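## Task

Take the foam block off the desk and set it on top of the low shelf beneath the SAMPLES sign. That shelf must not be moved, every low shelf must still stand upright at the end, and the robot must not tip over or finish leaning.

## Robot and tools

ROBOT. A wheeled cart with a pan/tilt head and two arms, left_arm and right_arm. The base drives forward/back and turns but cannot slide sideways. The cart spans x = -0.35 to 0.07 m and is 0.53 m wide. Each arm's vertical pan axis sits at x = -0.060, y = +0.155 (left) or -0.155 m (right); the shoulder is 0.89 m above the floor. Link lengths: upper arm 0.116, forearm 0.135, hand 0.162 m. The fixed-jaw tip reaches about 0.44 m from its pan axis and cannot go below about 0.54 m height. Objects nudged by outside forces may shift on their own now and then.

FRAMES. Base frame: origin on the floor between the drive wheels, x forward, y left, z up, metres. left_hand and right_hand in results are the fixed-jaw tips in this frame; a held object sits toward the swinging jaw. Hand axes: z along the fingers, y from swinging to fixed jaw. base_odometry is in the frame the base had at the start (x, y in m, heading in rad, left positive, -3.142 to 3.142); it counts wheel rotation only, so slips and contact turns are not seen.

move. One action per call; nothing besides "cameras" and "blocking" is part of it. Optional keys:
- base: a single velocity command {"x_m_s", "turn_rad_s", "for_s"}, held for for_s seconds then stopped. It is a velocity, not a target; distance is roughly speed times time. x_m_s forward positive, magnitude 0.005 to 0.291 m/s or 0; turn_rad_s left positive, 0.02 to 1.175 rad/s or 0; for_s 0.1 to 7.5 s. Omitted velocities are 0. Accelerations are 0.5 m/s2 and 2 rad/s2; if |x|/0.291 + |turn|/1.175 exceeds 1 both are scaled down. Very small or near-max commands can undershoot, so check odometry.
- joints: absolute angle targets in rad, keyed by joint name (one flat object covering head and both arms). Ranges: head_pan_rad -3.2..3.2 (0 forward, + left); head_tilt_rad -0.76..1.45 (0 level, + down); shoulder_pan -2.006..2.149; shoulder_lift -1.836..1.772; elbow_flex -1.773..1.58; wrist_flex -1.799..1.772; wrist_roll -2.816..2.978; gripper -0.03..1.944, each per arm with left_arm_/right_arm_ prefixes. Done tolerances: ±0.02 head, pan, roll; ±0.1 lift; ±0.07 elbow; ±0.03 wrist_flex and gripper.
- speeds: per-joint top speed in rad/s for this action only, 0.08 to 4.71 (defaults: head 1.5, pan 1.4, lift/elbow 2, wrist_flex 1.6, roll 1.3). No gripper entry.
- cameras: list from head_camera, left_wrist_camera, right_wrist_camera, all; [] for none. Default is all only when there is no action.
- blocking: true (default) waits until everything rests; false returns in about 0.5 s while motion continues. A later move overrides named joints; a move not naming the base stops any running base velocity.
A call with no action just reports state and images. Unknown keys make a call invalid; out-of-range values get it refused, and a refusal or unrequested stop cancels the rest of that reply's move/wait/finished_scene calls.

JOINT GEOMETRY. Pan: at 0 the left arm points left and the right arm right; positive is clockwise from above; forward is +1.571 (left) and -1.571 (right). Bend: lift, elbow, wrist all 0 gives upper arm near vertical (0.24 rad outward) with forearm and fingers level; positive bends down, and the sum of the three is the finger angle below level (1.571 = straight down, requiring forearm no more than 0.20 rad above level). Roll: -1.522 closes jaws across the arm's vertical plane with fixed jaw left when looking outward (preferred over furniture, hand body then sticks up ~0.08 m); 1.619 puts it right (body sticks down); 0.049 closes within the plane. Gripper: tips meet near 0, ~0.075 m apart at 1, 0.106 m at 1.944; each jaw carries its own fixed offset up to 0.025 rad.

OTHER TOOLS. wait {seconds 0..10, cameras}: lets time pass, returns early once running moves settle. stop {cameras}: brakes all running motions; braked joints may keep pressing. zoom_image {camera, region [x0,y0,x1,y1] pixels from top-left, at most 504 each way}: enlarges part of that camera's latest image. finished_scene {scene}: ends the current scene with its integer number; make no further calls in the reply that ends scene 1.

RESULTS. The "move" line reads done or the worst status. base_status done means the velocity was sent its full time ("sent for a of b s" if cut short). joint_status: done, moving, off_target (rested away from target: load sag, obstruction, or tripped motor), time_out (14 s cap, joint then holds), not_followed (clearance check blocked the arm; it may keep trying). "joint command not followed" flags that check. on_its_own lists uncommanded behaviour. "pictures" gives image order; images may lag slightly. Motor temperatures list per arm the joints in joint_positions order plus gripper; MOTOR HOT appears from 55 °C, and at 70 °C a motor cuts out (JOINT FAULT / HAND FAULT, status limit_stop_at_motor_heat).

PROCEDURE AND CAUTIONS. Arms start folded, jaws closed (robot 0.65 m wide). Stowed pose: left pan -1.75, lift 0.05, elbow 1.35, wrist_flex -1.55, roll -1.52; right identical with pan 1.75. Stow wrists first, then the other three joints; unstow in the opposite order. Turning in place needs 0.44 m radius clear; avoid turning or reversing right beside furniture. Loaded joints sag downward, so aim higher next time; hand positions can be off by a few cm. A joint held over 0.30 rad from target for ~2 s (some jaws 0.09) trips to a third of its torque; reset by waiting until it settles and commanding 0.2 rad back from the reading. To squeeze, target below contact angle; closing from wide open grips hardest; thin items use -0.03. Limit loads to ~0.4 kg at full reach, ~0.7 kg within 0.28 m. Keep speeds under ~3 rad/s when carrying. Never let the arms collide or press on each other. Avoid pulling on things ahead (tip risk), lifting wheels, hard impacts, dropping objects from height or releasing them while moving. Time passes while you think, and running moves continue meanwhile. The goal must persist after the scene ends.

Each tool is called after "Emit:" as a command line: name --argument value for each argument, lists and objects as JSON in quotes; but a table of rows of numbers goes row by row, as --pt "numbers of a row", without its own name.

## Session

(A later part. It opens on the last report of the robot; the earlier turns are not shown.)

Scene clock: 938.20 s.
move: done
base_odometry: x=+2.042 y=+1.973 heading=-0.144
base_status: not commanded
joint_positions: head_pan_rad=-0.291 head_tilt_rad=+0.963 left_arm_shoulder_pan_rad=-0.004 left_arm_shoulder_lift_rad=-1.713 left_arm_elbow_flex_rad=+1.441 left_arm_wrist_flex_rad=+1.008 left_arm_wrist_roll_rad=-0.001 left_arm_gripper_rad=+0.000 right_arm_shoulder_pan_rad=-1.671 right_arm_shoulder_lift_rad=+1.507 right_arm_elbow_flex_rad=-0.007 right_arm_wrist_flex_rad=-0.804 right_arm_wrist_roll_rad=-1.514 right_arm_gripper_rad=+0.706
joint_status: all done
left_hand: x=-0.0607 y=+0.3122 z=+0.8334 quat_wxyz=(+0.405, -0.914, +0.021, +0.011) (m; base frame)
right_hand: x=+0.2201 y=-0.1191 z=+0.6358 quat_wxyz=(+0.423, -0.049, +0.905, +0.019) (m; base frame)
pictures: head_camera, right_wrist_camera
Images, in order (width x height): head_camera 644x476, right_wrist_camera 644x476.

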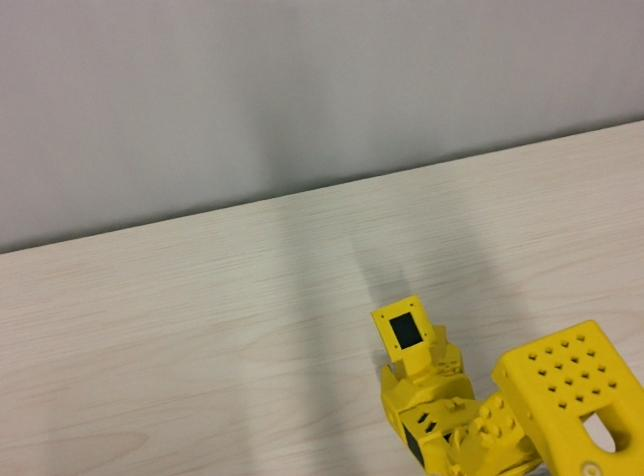

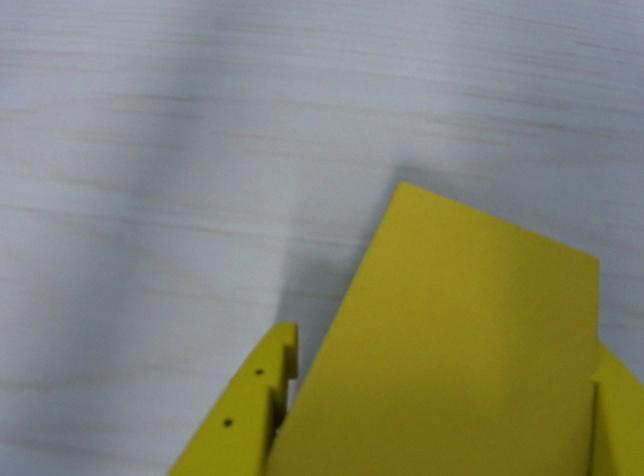

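Emit:
move --joints '{"right_arm_shoulder_lift_rad": 1.56, "right_arm_elbow_flex_rad": -0.09, "right_arm_wrist_flex_rad": -0.85}' --speeds '{"right_arm_shoulder_lift_rad": 0.15, "right_arm_elbow_flex_rad": 0.15, "right_arm_wrist_flex_rad": 0.08}' --cameras '["head_camera", "right_wrist_camera"]'

Emit:
move --joints '{"right_arm_shoulder_lift_rad": 1.63, "right_arm_elbow_flex_rad": -0.15, "right_arm_wrist_flex_rad": -0.87}' --speeds '{"right_arm_shoulder_lift_rad": 0.15, "right_arm_elbow_flex_rad": 0.15, "right_arm_wrist_flex_rad": 0.08}' --cameras '["head_camera", "right_wrist_camera"]'

Scene clock: 951.93 s.
move: done
base_odometry: x=+2.042 y=+1.973 heading=-0.144
base_status: not commanded
joint_positions: head_pan_rad=-0.291 head_tilt_rad=+0.963 left_arm_shoulder_pan_rad=-0.004 left_arm_shoulder_lift_rad=-1.713 left_arm_elbow_flex_rad=+1.441 left_arm_wrist_flex_rad=+1.008 left_arm_wrist_roll_rad=-0.001 left_arm_gripper_rad=+0.000 right_arm_shoulder_pan_rad=-1.671 right_arm_shoulder_lift_rad=+1.566 right_arm_elbow_flex_rad=-0.066 right_arm_wrist_flex_rad=-0.838 right_arm_wrist_roll_rad=-1.514 right_arm_gripper_rad=+0.706
joint_status: all done
left_hand: x=-0.0607 y=+0.3122 z=+0.8334 quat_wxyz=(+0.405, -0.914, +0.021, +0.011) (m; base frame)
right_hand: x=+0.2221 y=-0.1189 z=+0.6334 quat_wxyz=(+0.438, -0.049, +0.897, +0.020) (m; base frame)
pictures: head_camera, right_wrist_camera
Images, in order (width x height): head_camera 644x476, right_wrist_camera 644x476.

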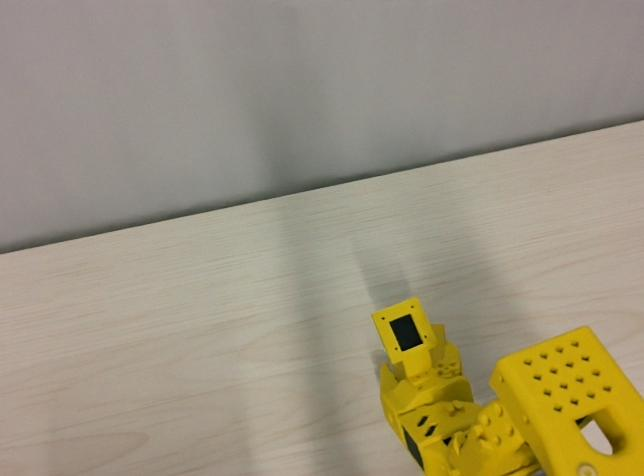

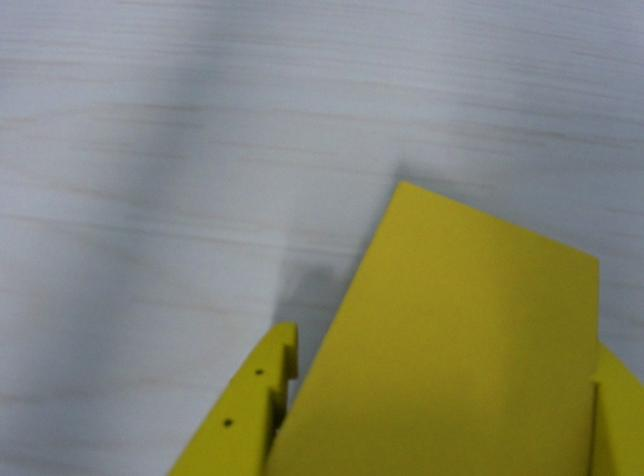

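Scene clock: 952.80 s.
move: done
base_odometry: x=+2.042 y=+1.973 heading=-0.144
base_status: not commanded
joint_positions: head_pan_rad=-0.291 head_tilt_rad=+0.963 left_arm_shoulder_pan_rad=-0.004 left_arm_shoulder_lift_rad=-1.713 left_arm_elbow_flex_rad=+1.441 left_arm_wrist_flex_rad=+1.008 left_arm_wrist_roll_rad=-0.001 left_arm_gripper_rad=+0.000 right_arm_shoulder_pan_rad=-1.671 right_arm_shoulder_lift_rad=+1.628 right_arm_elbow_flex_rad=-0.135 right_arm_wrist_flex_rad=-0.868 right_arm_wrist_roll_rad=-1.514 right_arm_gripper_rad=+0.706
joint_status: all done
left_hand: x=-0.0607 y=+0.3122 z=+0.8334 quat_wxyz=(+0.405, -0.914, +0.021, +0.011) (m; base frame)
right_hand: x=+0.2245 y=-0.1186 z=+0.6312 quat_wxyz=(+0.455, -0.048, +0.889, +0.021) (m; base frame)
pictures: head_camera, right_wrist_camera
Images, in order (width x height): head_camera 644x476, right_wrist_camera 644x476.

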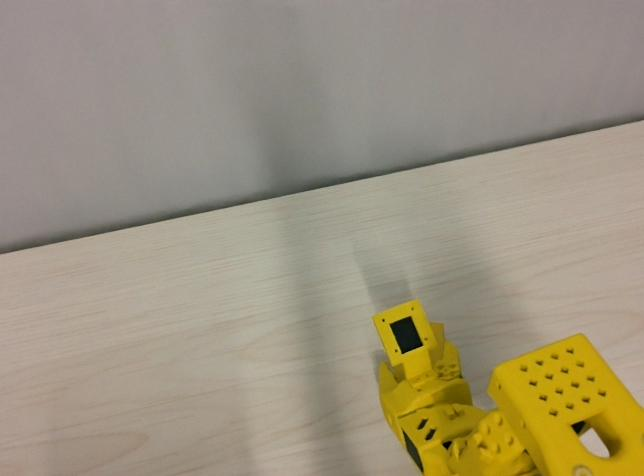

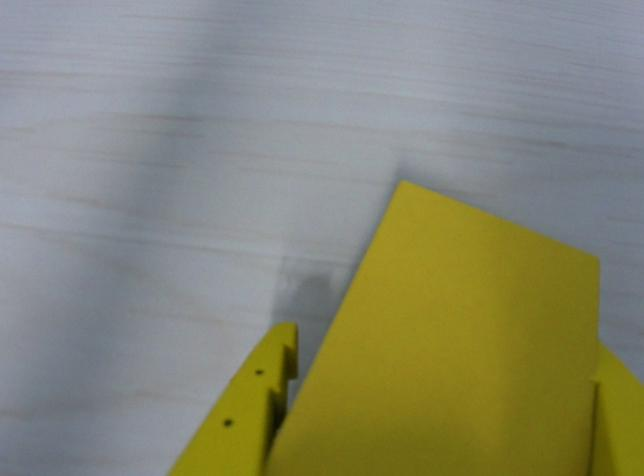

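Emit:
move --joints '{"right_arm_shoulder_lift_rad": 1.69, "right_arm_elbow_flex_rad": -0.2, "right_arm_wrist_flex_rad": -0.88}' --speeds '{"right_arm_shoulder_lift_rad": 0.1, "right_arm_elbow_flex_rad": 0.1, "right_arm_wrist_flex_rad": 0.08}' --cameras '["right_wrist_camera"]'

Emit:
move --joints '{"right_arm_shoulder_lift_rad": 1.74, "right_arm_elbow_flex_rad": -0.22, "right_arm_wrist_flex_rad": -0.9}' --speeds '{"right_arm_shoulder_lift_rad": 0.1, "right_arm_elbow_flex_rad": 0.1, "right_arm_wrist_flex_rad": 0.08}' --cameras '["right_wrist_camera"]'

Scene clock: 968.00 s.
move: done
base_odometry: x=+2.042 y=+1.973 heading=-0.144
base_status: not commanded
joint_positions: head_pan_rad=-0.291 head_tilt_rad=+0.963 left_arm_shoulder_pan_rad=-0.004 left_arm_shoulder_lift_rad=-1.713 left_arm_elbow_flex_rad=+1.441 left_arm_wrist_flex_rad=+1.008 left_arm_wrist_roll_rad=-0.001 left_arm_gripper_rad=+0.000 right_arm_shoulder_pan_rad=-1.671 right_arm_shoulder_lift_rad=+1.678 right_arm_elbow_flex_rad=-0.196 right_arm_wrist_flex_rad=-0.881 right_arm_wrist_roll_rad=-1.514 right_arm_gripper_rad=+0.706
joint_status: all done
left_hand: x=-0.0607 y=+0.3122 z=+0.8334 quat_wxyz=(+0.405, -0.914, +0.021, +0.011) (m; base frame)
right_hand: x=+0.2266 y=-0.1184 z=+0.6292 quat_wxyz=(+0.466, -0.048, +0.883, +0.021) (m; base frame)
pictures: right_wrist_camera
Images, in order (width x height): right_wrist_camera 644x476.

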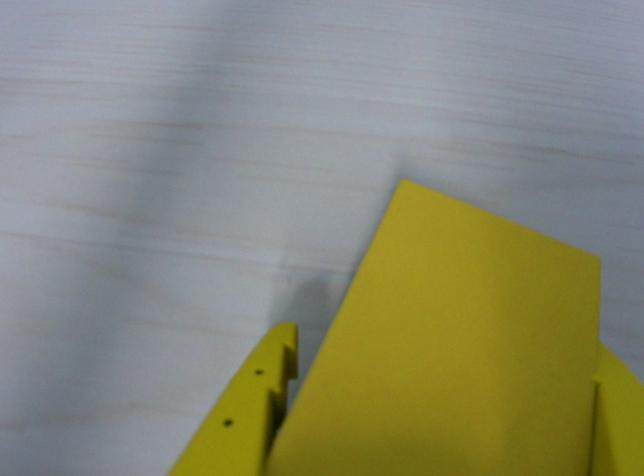

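Scene clock: 968.83 s.
move: done
base_odometry: x=+2.042 y=+1.973 heading=-0.144
base_status: not commanded
joint_positions: head_pan_rad=-0.291 head_tilt_rad=+0.963 left_arm_shoulder_pan_rad=-0.004 left_arm_shoulder_lift_rad=-1.713 left_arm_elbow_flex_rad=+1.441 left_arm_wrist_flex_rad=+1.008 left_arm_wrist_roll_rad=-0.001 left_arm_gripper_rad=+0.000 right_arm_shoulder_pan_rad=-1.671 right_arm_shoulder_lift_rad=+1.713 right_arm_elbow_flex_rad=-0.219 right_arm_wrist_flex_rad=-0.902 right_arm_wrist_roll_rad=-1.514 right_arm_gripper_rad=+0.706
joint_status: all done
left_hand: x=-0.0607 y=+0.3122 z=+0.8334 quat_wxyz=(+0.405, -0.914, +0.021, +0.011) (m; base frame)
right_hand: x=+0.2243 y=-0.1187 z=+0.6265 quat_wxyz=(+0.470, -0.048, +0.881, +0.022) (m; base frame)
pictures: right_wrist_camera
Images, in order (width x height): right_wrist_camera 644x476.

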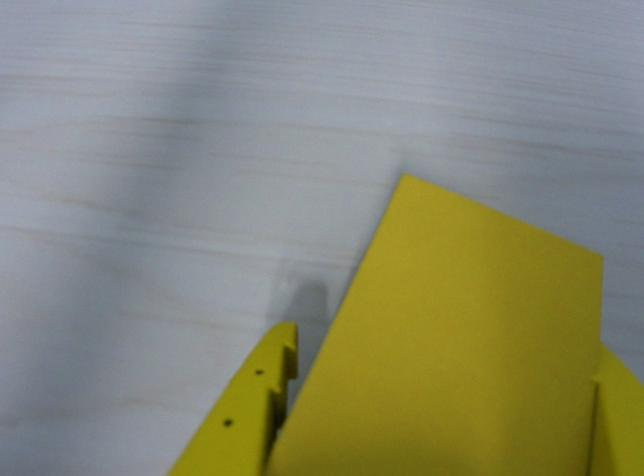

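Emit:
move --joints '{"right_arm_shoulder_lift_rad": 1.77, "right_arm_elbow_flex_rad": -0.22, "right_arm_wrist_flex_rad": -0.87}' --speeds '{"right_arm_shoulder_lift_rad": 0.1, "right_arm_elbow_flex_rad": 0.1, "right_arm_wrist_flex_rad": 0.08}' --cameras '["right_wrist_camera"]'

Emit:
move --joints '{"right_arm_gripper_rad": 0.85}' --cameras '["head_camera", "right_wrist_camera"]'

Scene clock: 977.10 s.
move: off_target
base_odometry: x=+2.042 y=+1.973 heading=-0.144
base_status: not commanded
joint_positions: head_pan_rad=-0.291 head_tilt_rad=+0.963 left_arm_shoulder_pan_rad=-0.004 left_arm_shoulder_lift_rad=-1.713 left_arm_elbow_flex_rad=+1.441 left_arm_wrist_flex_rad=+1.008 left_arm_wrist_roll_rad=-0.001 left_arm_gripper_rad=+0.000 right_arm_shoulder_pan_rad=-1.673 right_arm_shoulder_lift_rad=+1.719 right_arm_elbow_flex_rad=-0.222 right_arm_wrist_flex_rad=-0.902 right_arm_wrist_roll_rad=-1.514 right_arm_gripper_rad=+0.706
joint_status: right_arm_wrist_flex_rad off_target (ended at -0.902, target -0.870); the others done
left_hand: x=-0.0607 y=+0.3122 z=+0.8334 quat_wxyz=(+0.405, -0.914, +0.021, +0.011) (m; base frame)
right_hand: x=+0.2233 y=-0.1183 z=+0.6253 quat_wxyz=(+0.468, -0.049, +0.882, +0.022) (m; base frame)
pictures: right_wrist_camera
Images, in order (width x height): right_wrist_camera 644x476.

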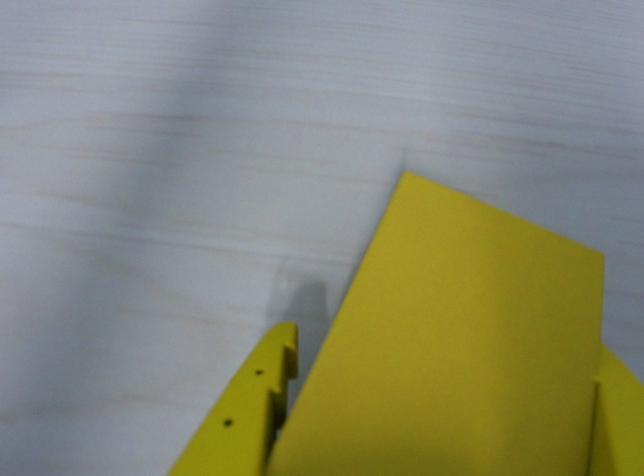

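Scene clock: 977.80 s.
move: done
base_odometry: x=+2.042 y=+1.973 heading=-0.144
base_status: not commanded
joint_positions: head_pan_rad=-0.292 head_tilt_rad=+0.963 left_arm_shoulder_pan_rad=-0.003 left_arm_shoulder_lift_rad=-1.713 left_arm_elbow_flex_rad=+1.441 left_arm_wrist_flex_rad=+1.008 left_arm_wrist_roll_rad=-0.001 left_arm_gripper_rad=+0.000 right_arm_shoulder_pan_rad=-1.666 right_arm_shoulder_lift_rad=+1.763 right_arm_elbow_flex_rad=-0.222 right_arm_wrist_flex_rad=-0.887 right_arm_wrist_roll_rad=-1.526 right_arm_gripper_rad=+0.841
joint_status: all done
left_hand: x=-0.0604 y=+0.3122 z=+0.8334 quat_wxyz=(+0.405, -0.914, +0.021, +0.011) (m; base frame)
right_hand: x=+0.2099 y=-0.1214 z=+0.6124 quat_wxyz=(+0.442, -0.041, +0.896, +0.022) (m; base frame)
pictures: head_camera, right_wrist_camera
Images, in order (width x height): head_camera 644x476, right_wrist_camera 644x476.

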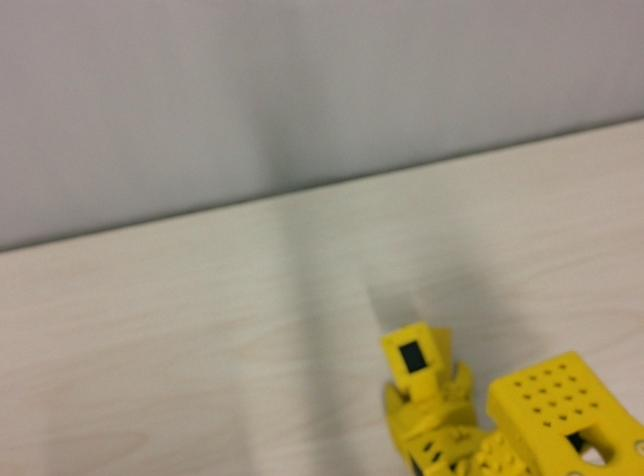

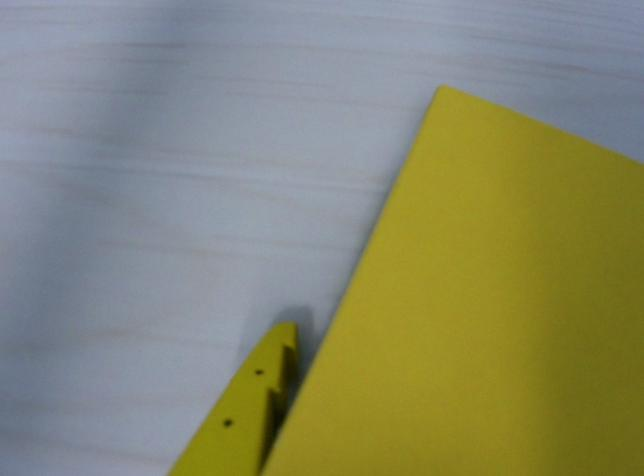

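Emit:
move --joints '{"right_arm_gripper_rad": 1.3, "right_arm_shoulder_lift_rad": 1.72}' --speeds '{"right_arm_shoulder_lift_rad": 0.1}'

Emit:
move --joints '{"right_arm_shoulder_lift_rad": 1.5, "right_arm_elbow_flex_rad": -0.03, "right_arm_wrist_flex_rad": -0.82}' --speeds '{"right_arm_shoulder_lift_rad": 0.2, "right_arm_elbow_flex_rad": 0.17, "right_arm_wrist_flex_rad": 0.08}'

Emit:
move --joints '{"right_arm_shoulder_lift_rad": 1.054, "right_arm_elbow_flex_rad": 0.38, "right_arm_wrist_flex_rad": -0.784}' --speeds '{"right_arm_shoulder_lift_rad": 0.5, "right_arm_elbow_flex_rad": 0.5, "right_arm_wrist_flex_rad": 0.1}' --cameras '["head_camera", "right_wrist_camera"]'

Scene clock: 986.97 s.
move: done
base_odometry: x=+2.042 y=+1.973 heading=-0.144
base_status: not commanded
joint_positions: head_pan_rad=-0.292 head_tilt_rad=+0.963 left_arm_shoulder_pan_rad=-0.003 left_arm_shoulder_lift_rad=-1.713 left_arm_elbow_flex_rad=+1.441 left_arm_wrist_flex_rad=+1.008 left_arm_wrist_roll_rad=-0.001 left_arm_gripper_rad=+0.000 right_arm_shoulder_pan_rad=-1.666 right_arm_shoulder_lift_rad=+1.756 right_arm_elbow_flex_rad=-0.217 right_arm_wrist_flex_rad=-0.881 right_arm_wrist_roll_rad=-1.526 right_arm_gripper_rad=+1.290
joint_status: all done
left_hand: x=-0.0604 y=+0.3122 z=+0.8334 quat_wxyz=(+0.405, -0.914, +0.021, +0.011) (m; base frame)
right_hand: x=+0.2104 y=-0.1213 z=+0.6128 quat_wxyz=(+0.440, -0.041, +0.897, +0.022) (m; base frame)
pictures: none

Scene clock: 988.53 s.
move: done
base_odometry: x=+2.042 y=+1.973 heading=-0.144
base_status: not commanded
joint_positions: head_pan_rad=-0.292 head_tilt_rad=+0.963 left_arm_shoulder_pan_rad=-0.003 left_arm_shoulder_lift_rad=-1.713 left_arm_elbow_flex_rad=+1.441 left_arm_wrist_flex_rad=+1.008 left_arm_wrist_roll_rad=-0.001 left_arm_gripper_rad=+0.000 right_arm_shoulder_pan_rad=-1.668 right_arm_shoulder_lift_rad=+1.558 right_arm_elbow_flex_rad=-0.038 right_arm_wrist_flex_rad=-0.822 right_arm_wrist_roll_rad=-1.526 right_arm_gripper_rad=+1.290
joint_status: all done
left_hand: x=-0.0604 y=+0.3122 z=+0.8334 quat_wxyz=(+0.405, -0.914, +0.021, +0.011) (m; base frame)
right_hand: x=+0.2162 y=-0.1203 z=+0.6297 quat_wxyz=(+0.422, -0.042, +0.905, +0.021) (m; base frame)
pictures: none

Scene clock: 989.97 s.
move: done
base_odometry: x=+2.042 y=+1.973 heading=-0.144
base_status: not commanded
joint_positions: head_pan_rad=-0.292 head_tilt_rad=+0.963 left_arm_shoulder_pan_rad=-0.003 left_arm_shoulder_lift_rad=-1.713 left_arm_elbow_flex_rad=+1.441 left_arm_wrist_flex_rad=+1.008 left_arm_wrist_roll_rad=-0.001 left_arm_gripper_rad=+0.000 right_arm_shoulder_pan_rad=-1.668 right_arm_shoulder_lift_rad=+1.112 right_arm_elbow_flex_rad=+0.373 right_arm_wrist_flex_rad=-0.787 right_arm_wrist_roll_rad=-1.526 right_arm_gripper_rad=+1.290
joint_status: all done
left_hand: x=-0.0604 y=+0.3122 z=+0.8334 quat_wxyz=(+0.405, -0.914, +0.021, +0.011) (m; base frame)
right_hand: x=+0.2213 y=-0.1198 z=+0.6816 quat_wxyz=(+0.422, -0.042, +0.905, +0.021) (m; base frame)
pictures: head_camera, right_wrist_camera
Images, in order (width x height): head_camera 644x476, right_wrist_camera 644x476.

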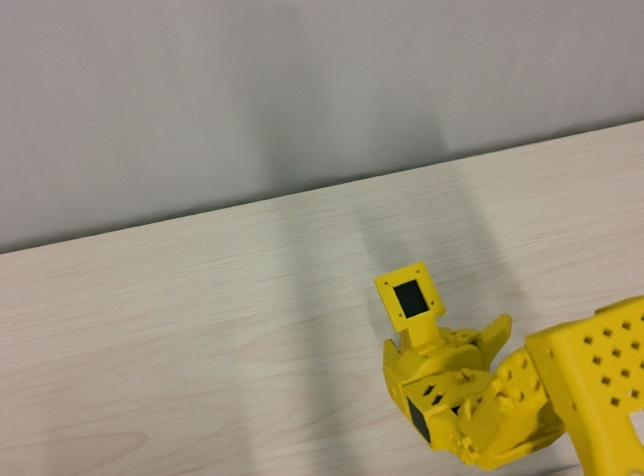

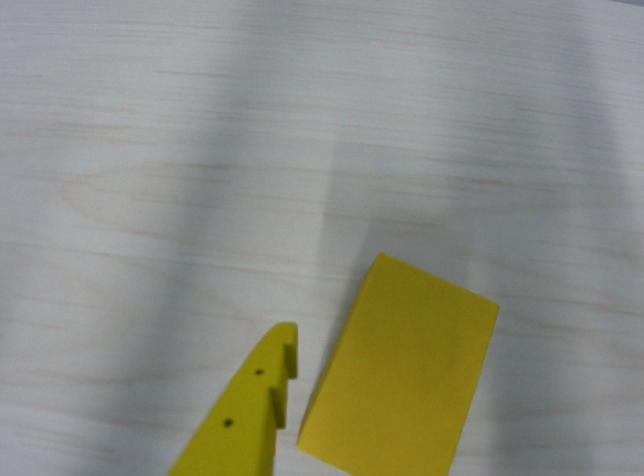

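Emit:
move --base '{"x_m_s": -0.05, "for_s": 1.0}' --joints '{"head_pan_rad": -0.3, "head_tilt_rad": 0.8}' --cameras '["head_camera", "right_wrist_camera"]'

Emit:
move --base '{"x_m_s": -0.05, "for_s": 1.0}' --cameras '["head_camera", "right_wrist_camera"]'

Emit:
move --base '{"x_m_s": -0.05, "for_s": 1.0}' --cameras '["head_camera", "right_wrist_camera"]'

Scene clock: 1028.17 s.
move: done
base_odometry: x=+1.992 y=+1.980 heading=-0.144
base_status: done (sent for 1 of 1 s)
joint_positions: head_pan_rad=-0.292 head_tilt_rad=+0.814 left_arm_shoulder_pan_rad=+0.003 left_arm_shoulder_lift_rad=-1.713 left_arm_elbow_flex_rad=+1.441 left_arm_wrist_flex_rad=+1.008 left_arm_wrist_roll_rad=-0.001 left_arm_gripper_rad=+0.000 right_arm_shoulder_pan_rad=-1.668 right_arm_shoulder_lift_rad=+1.110 right_arm_elbow_flex_rad=+0.375 right_arm_wrist_flex_rad=-0.787 right_arm_wrist_roll_rad=-1.526 right_arm_gripper_rad=+1.290
joint_status: all done
left_hand: x=-0.0595 y=+0.3122 z=+0.8334 quat_wxyz=(+0.405, -0.914, +0.024, +0.009) (m; base frame)
right_hand: x=+0.2213 y=-0.1198 z=+0.6817 quat_wxyz=(+0.422, -0.042, +0.905, +0.021) (m; base frame)
pictures: head_camera, right_wrist_camera
Images, in order (width x height): head_camera 644x476, right_wrist_camera 644x476.

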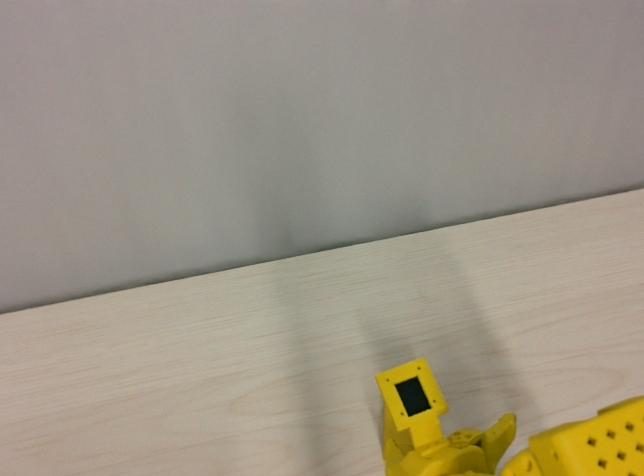

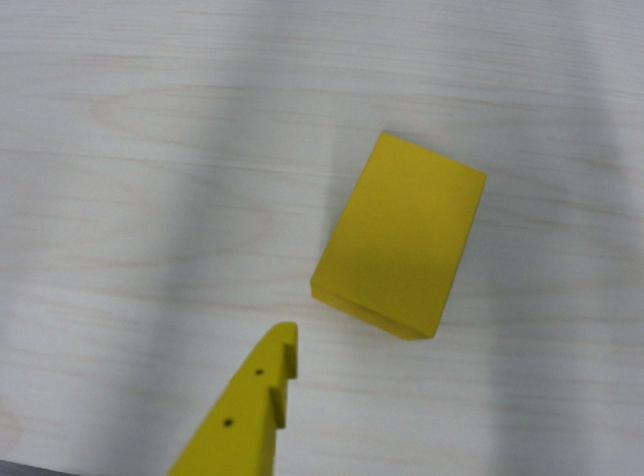

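Scene clock: 1030.03 s.
move: done
base_odometry: x=+1.942 y=+1.987 heading=-0.144
base_status: done (sent for 1 of 1 s)
joint_positions: head_pan_rad=-0.292 head_tilt_rad=+0.814 left_arm_shoulder_pan_rad=+0.002 left_arm_shoulder_lift_rad=-1.713 left_arm_elbow_flex_rad=+1.441 left_arm_wrist_flex_rad=+1.008 left_arm_wrist_roll_rad=-0.001 left_arm_gripper_rad=+0.000 right_arm_shoulder_pan_rad=-1.668 right_arm_shoulder_lift_rad=+1.110 right_arm_elbow_flex_rad=+0.375 right_arm_wrist_flex_rad=-0.787 right_arm_wrist_roll_rad=-1.526 right_arm_gripper_rad=+1.290
joint_status: not commanded
left_hand: x=-0.0597 y=+0.3122 z=+0.8334 quat_wxyz=(+0.405, -0.914, +0.023, +0.010) (m; base frame)
right_hand: x=+0.2213 y=-0.1198 z=+0.6817 quat_wxyz=(+0.422, -0.042, +0.905, +0.021) (m; base frame)
pictures: head_camera, right_wrist_camera
Images, in order (width x height): head_camera 644x476, right_wrist_camera 644x476.

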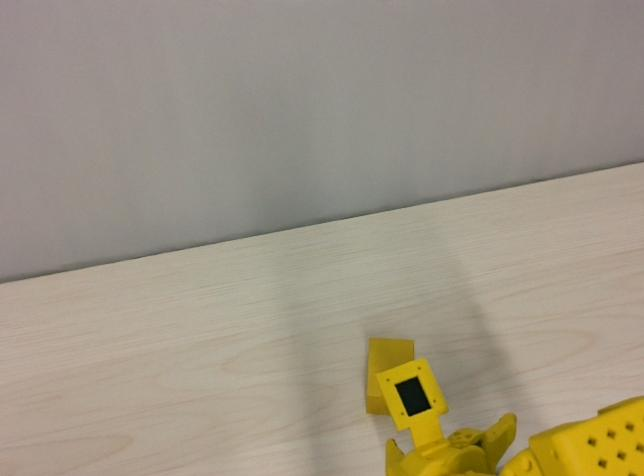

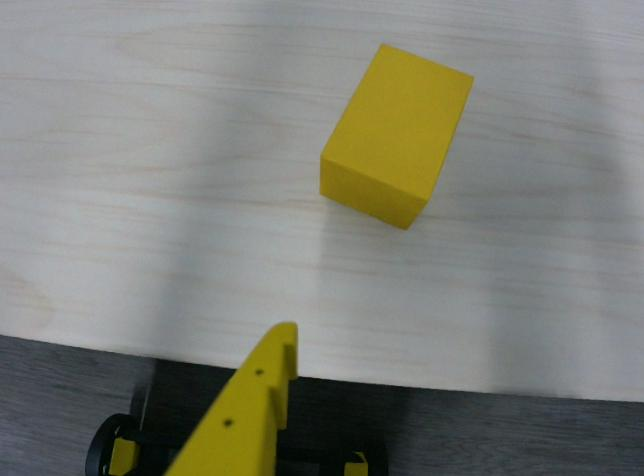

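Scene clock: 1031.90 s.
move: done
base_odometry: x=+1.893 y=+1.994 heading=-0.144
base_status: done (sent for 1 of 1 s)
joint_positions: head_pan_rad=-0.292 head_tilt_rad=+0.814 left_arm_shoulder_pan_rad=+0.002 left_arm_shoulder_lift_rad=-1.713 left_arm_elbow_flex_rad=+1.441 left_arm_wrist_flex_rad=+1.008 left_arm_wrist_roll_rad=-0.001 left_arm_gripper_rad=+0.000 right_arm_shoulder_pan_rad=-1.666 right_arm_shoulder_lift_rad=+1.110 right_arm_elbow_flex_rad=+0.375 right_arm_wrist_flex_rad=-0.787 right_arm_wrist_roll_rad=-1.526 right_arm_gripper_rad=+1.290
joint_status: not commanded
left_hand: x=-0.0597 y=+0.3122 z=+0.8334 quat_wxyz=(+0.405, -0.914, +0.023, +0.010) (m; base frame)
right_hand: x=+0.2213 y=-0.1203 z=+0.6817 quat_wxyz=(+0.422, -0.041, +0.905, +0.021) (m; base frame)
pictures: head_camera, right_wrist_camera
Images, in order (width x height): head_camera 644x476, right_wrist_camera 644x476.

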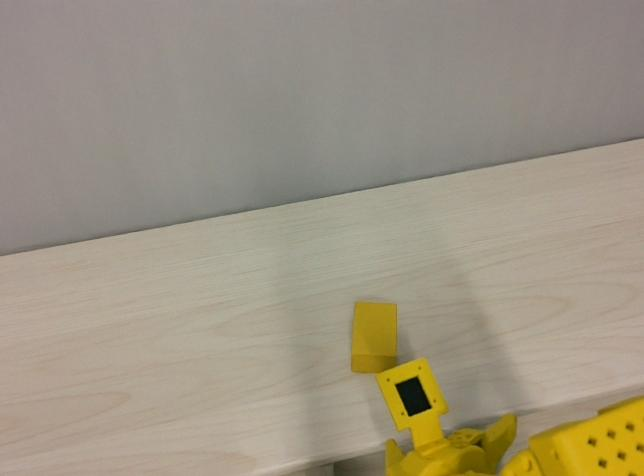

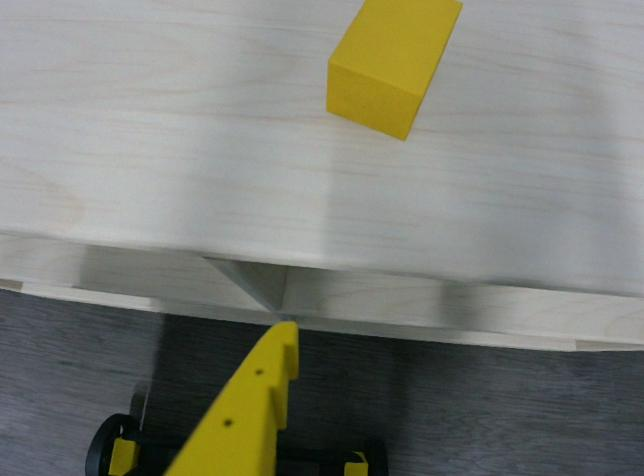

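Emit:
finished_scene --scene 1

The scene is finished: the task was done.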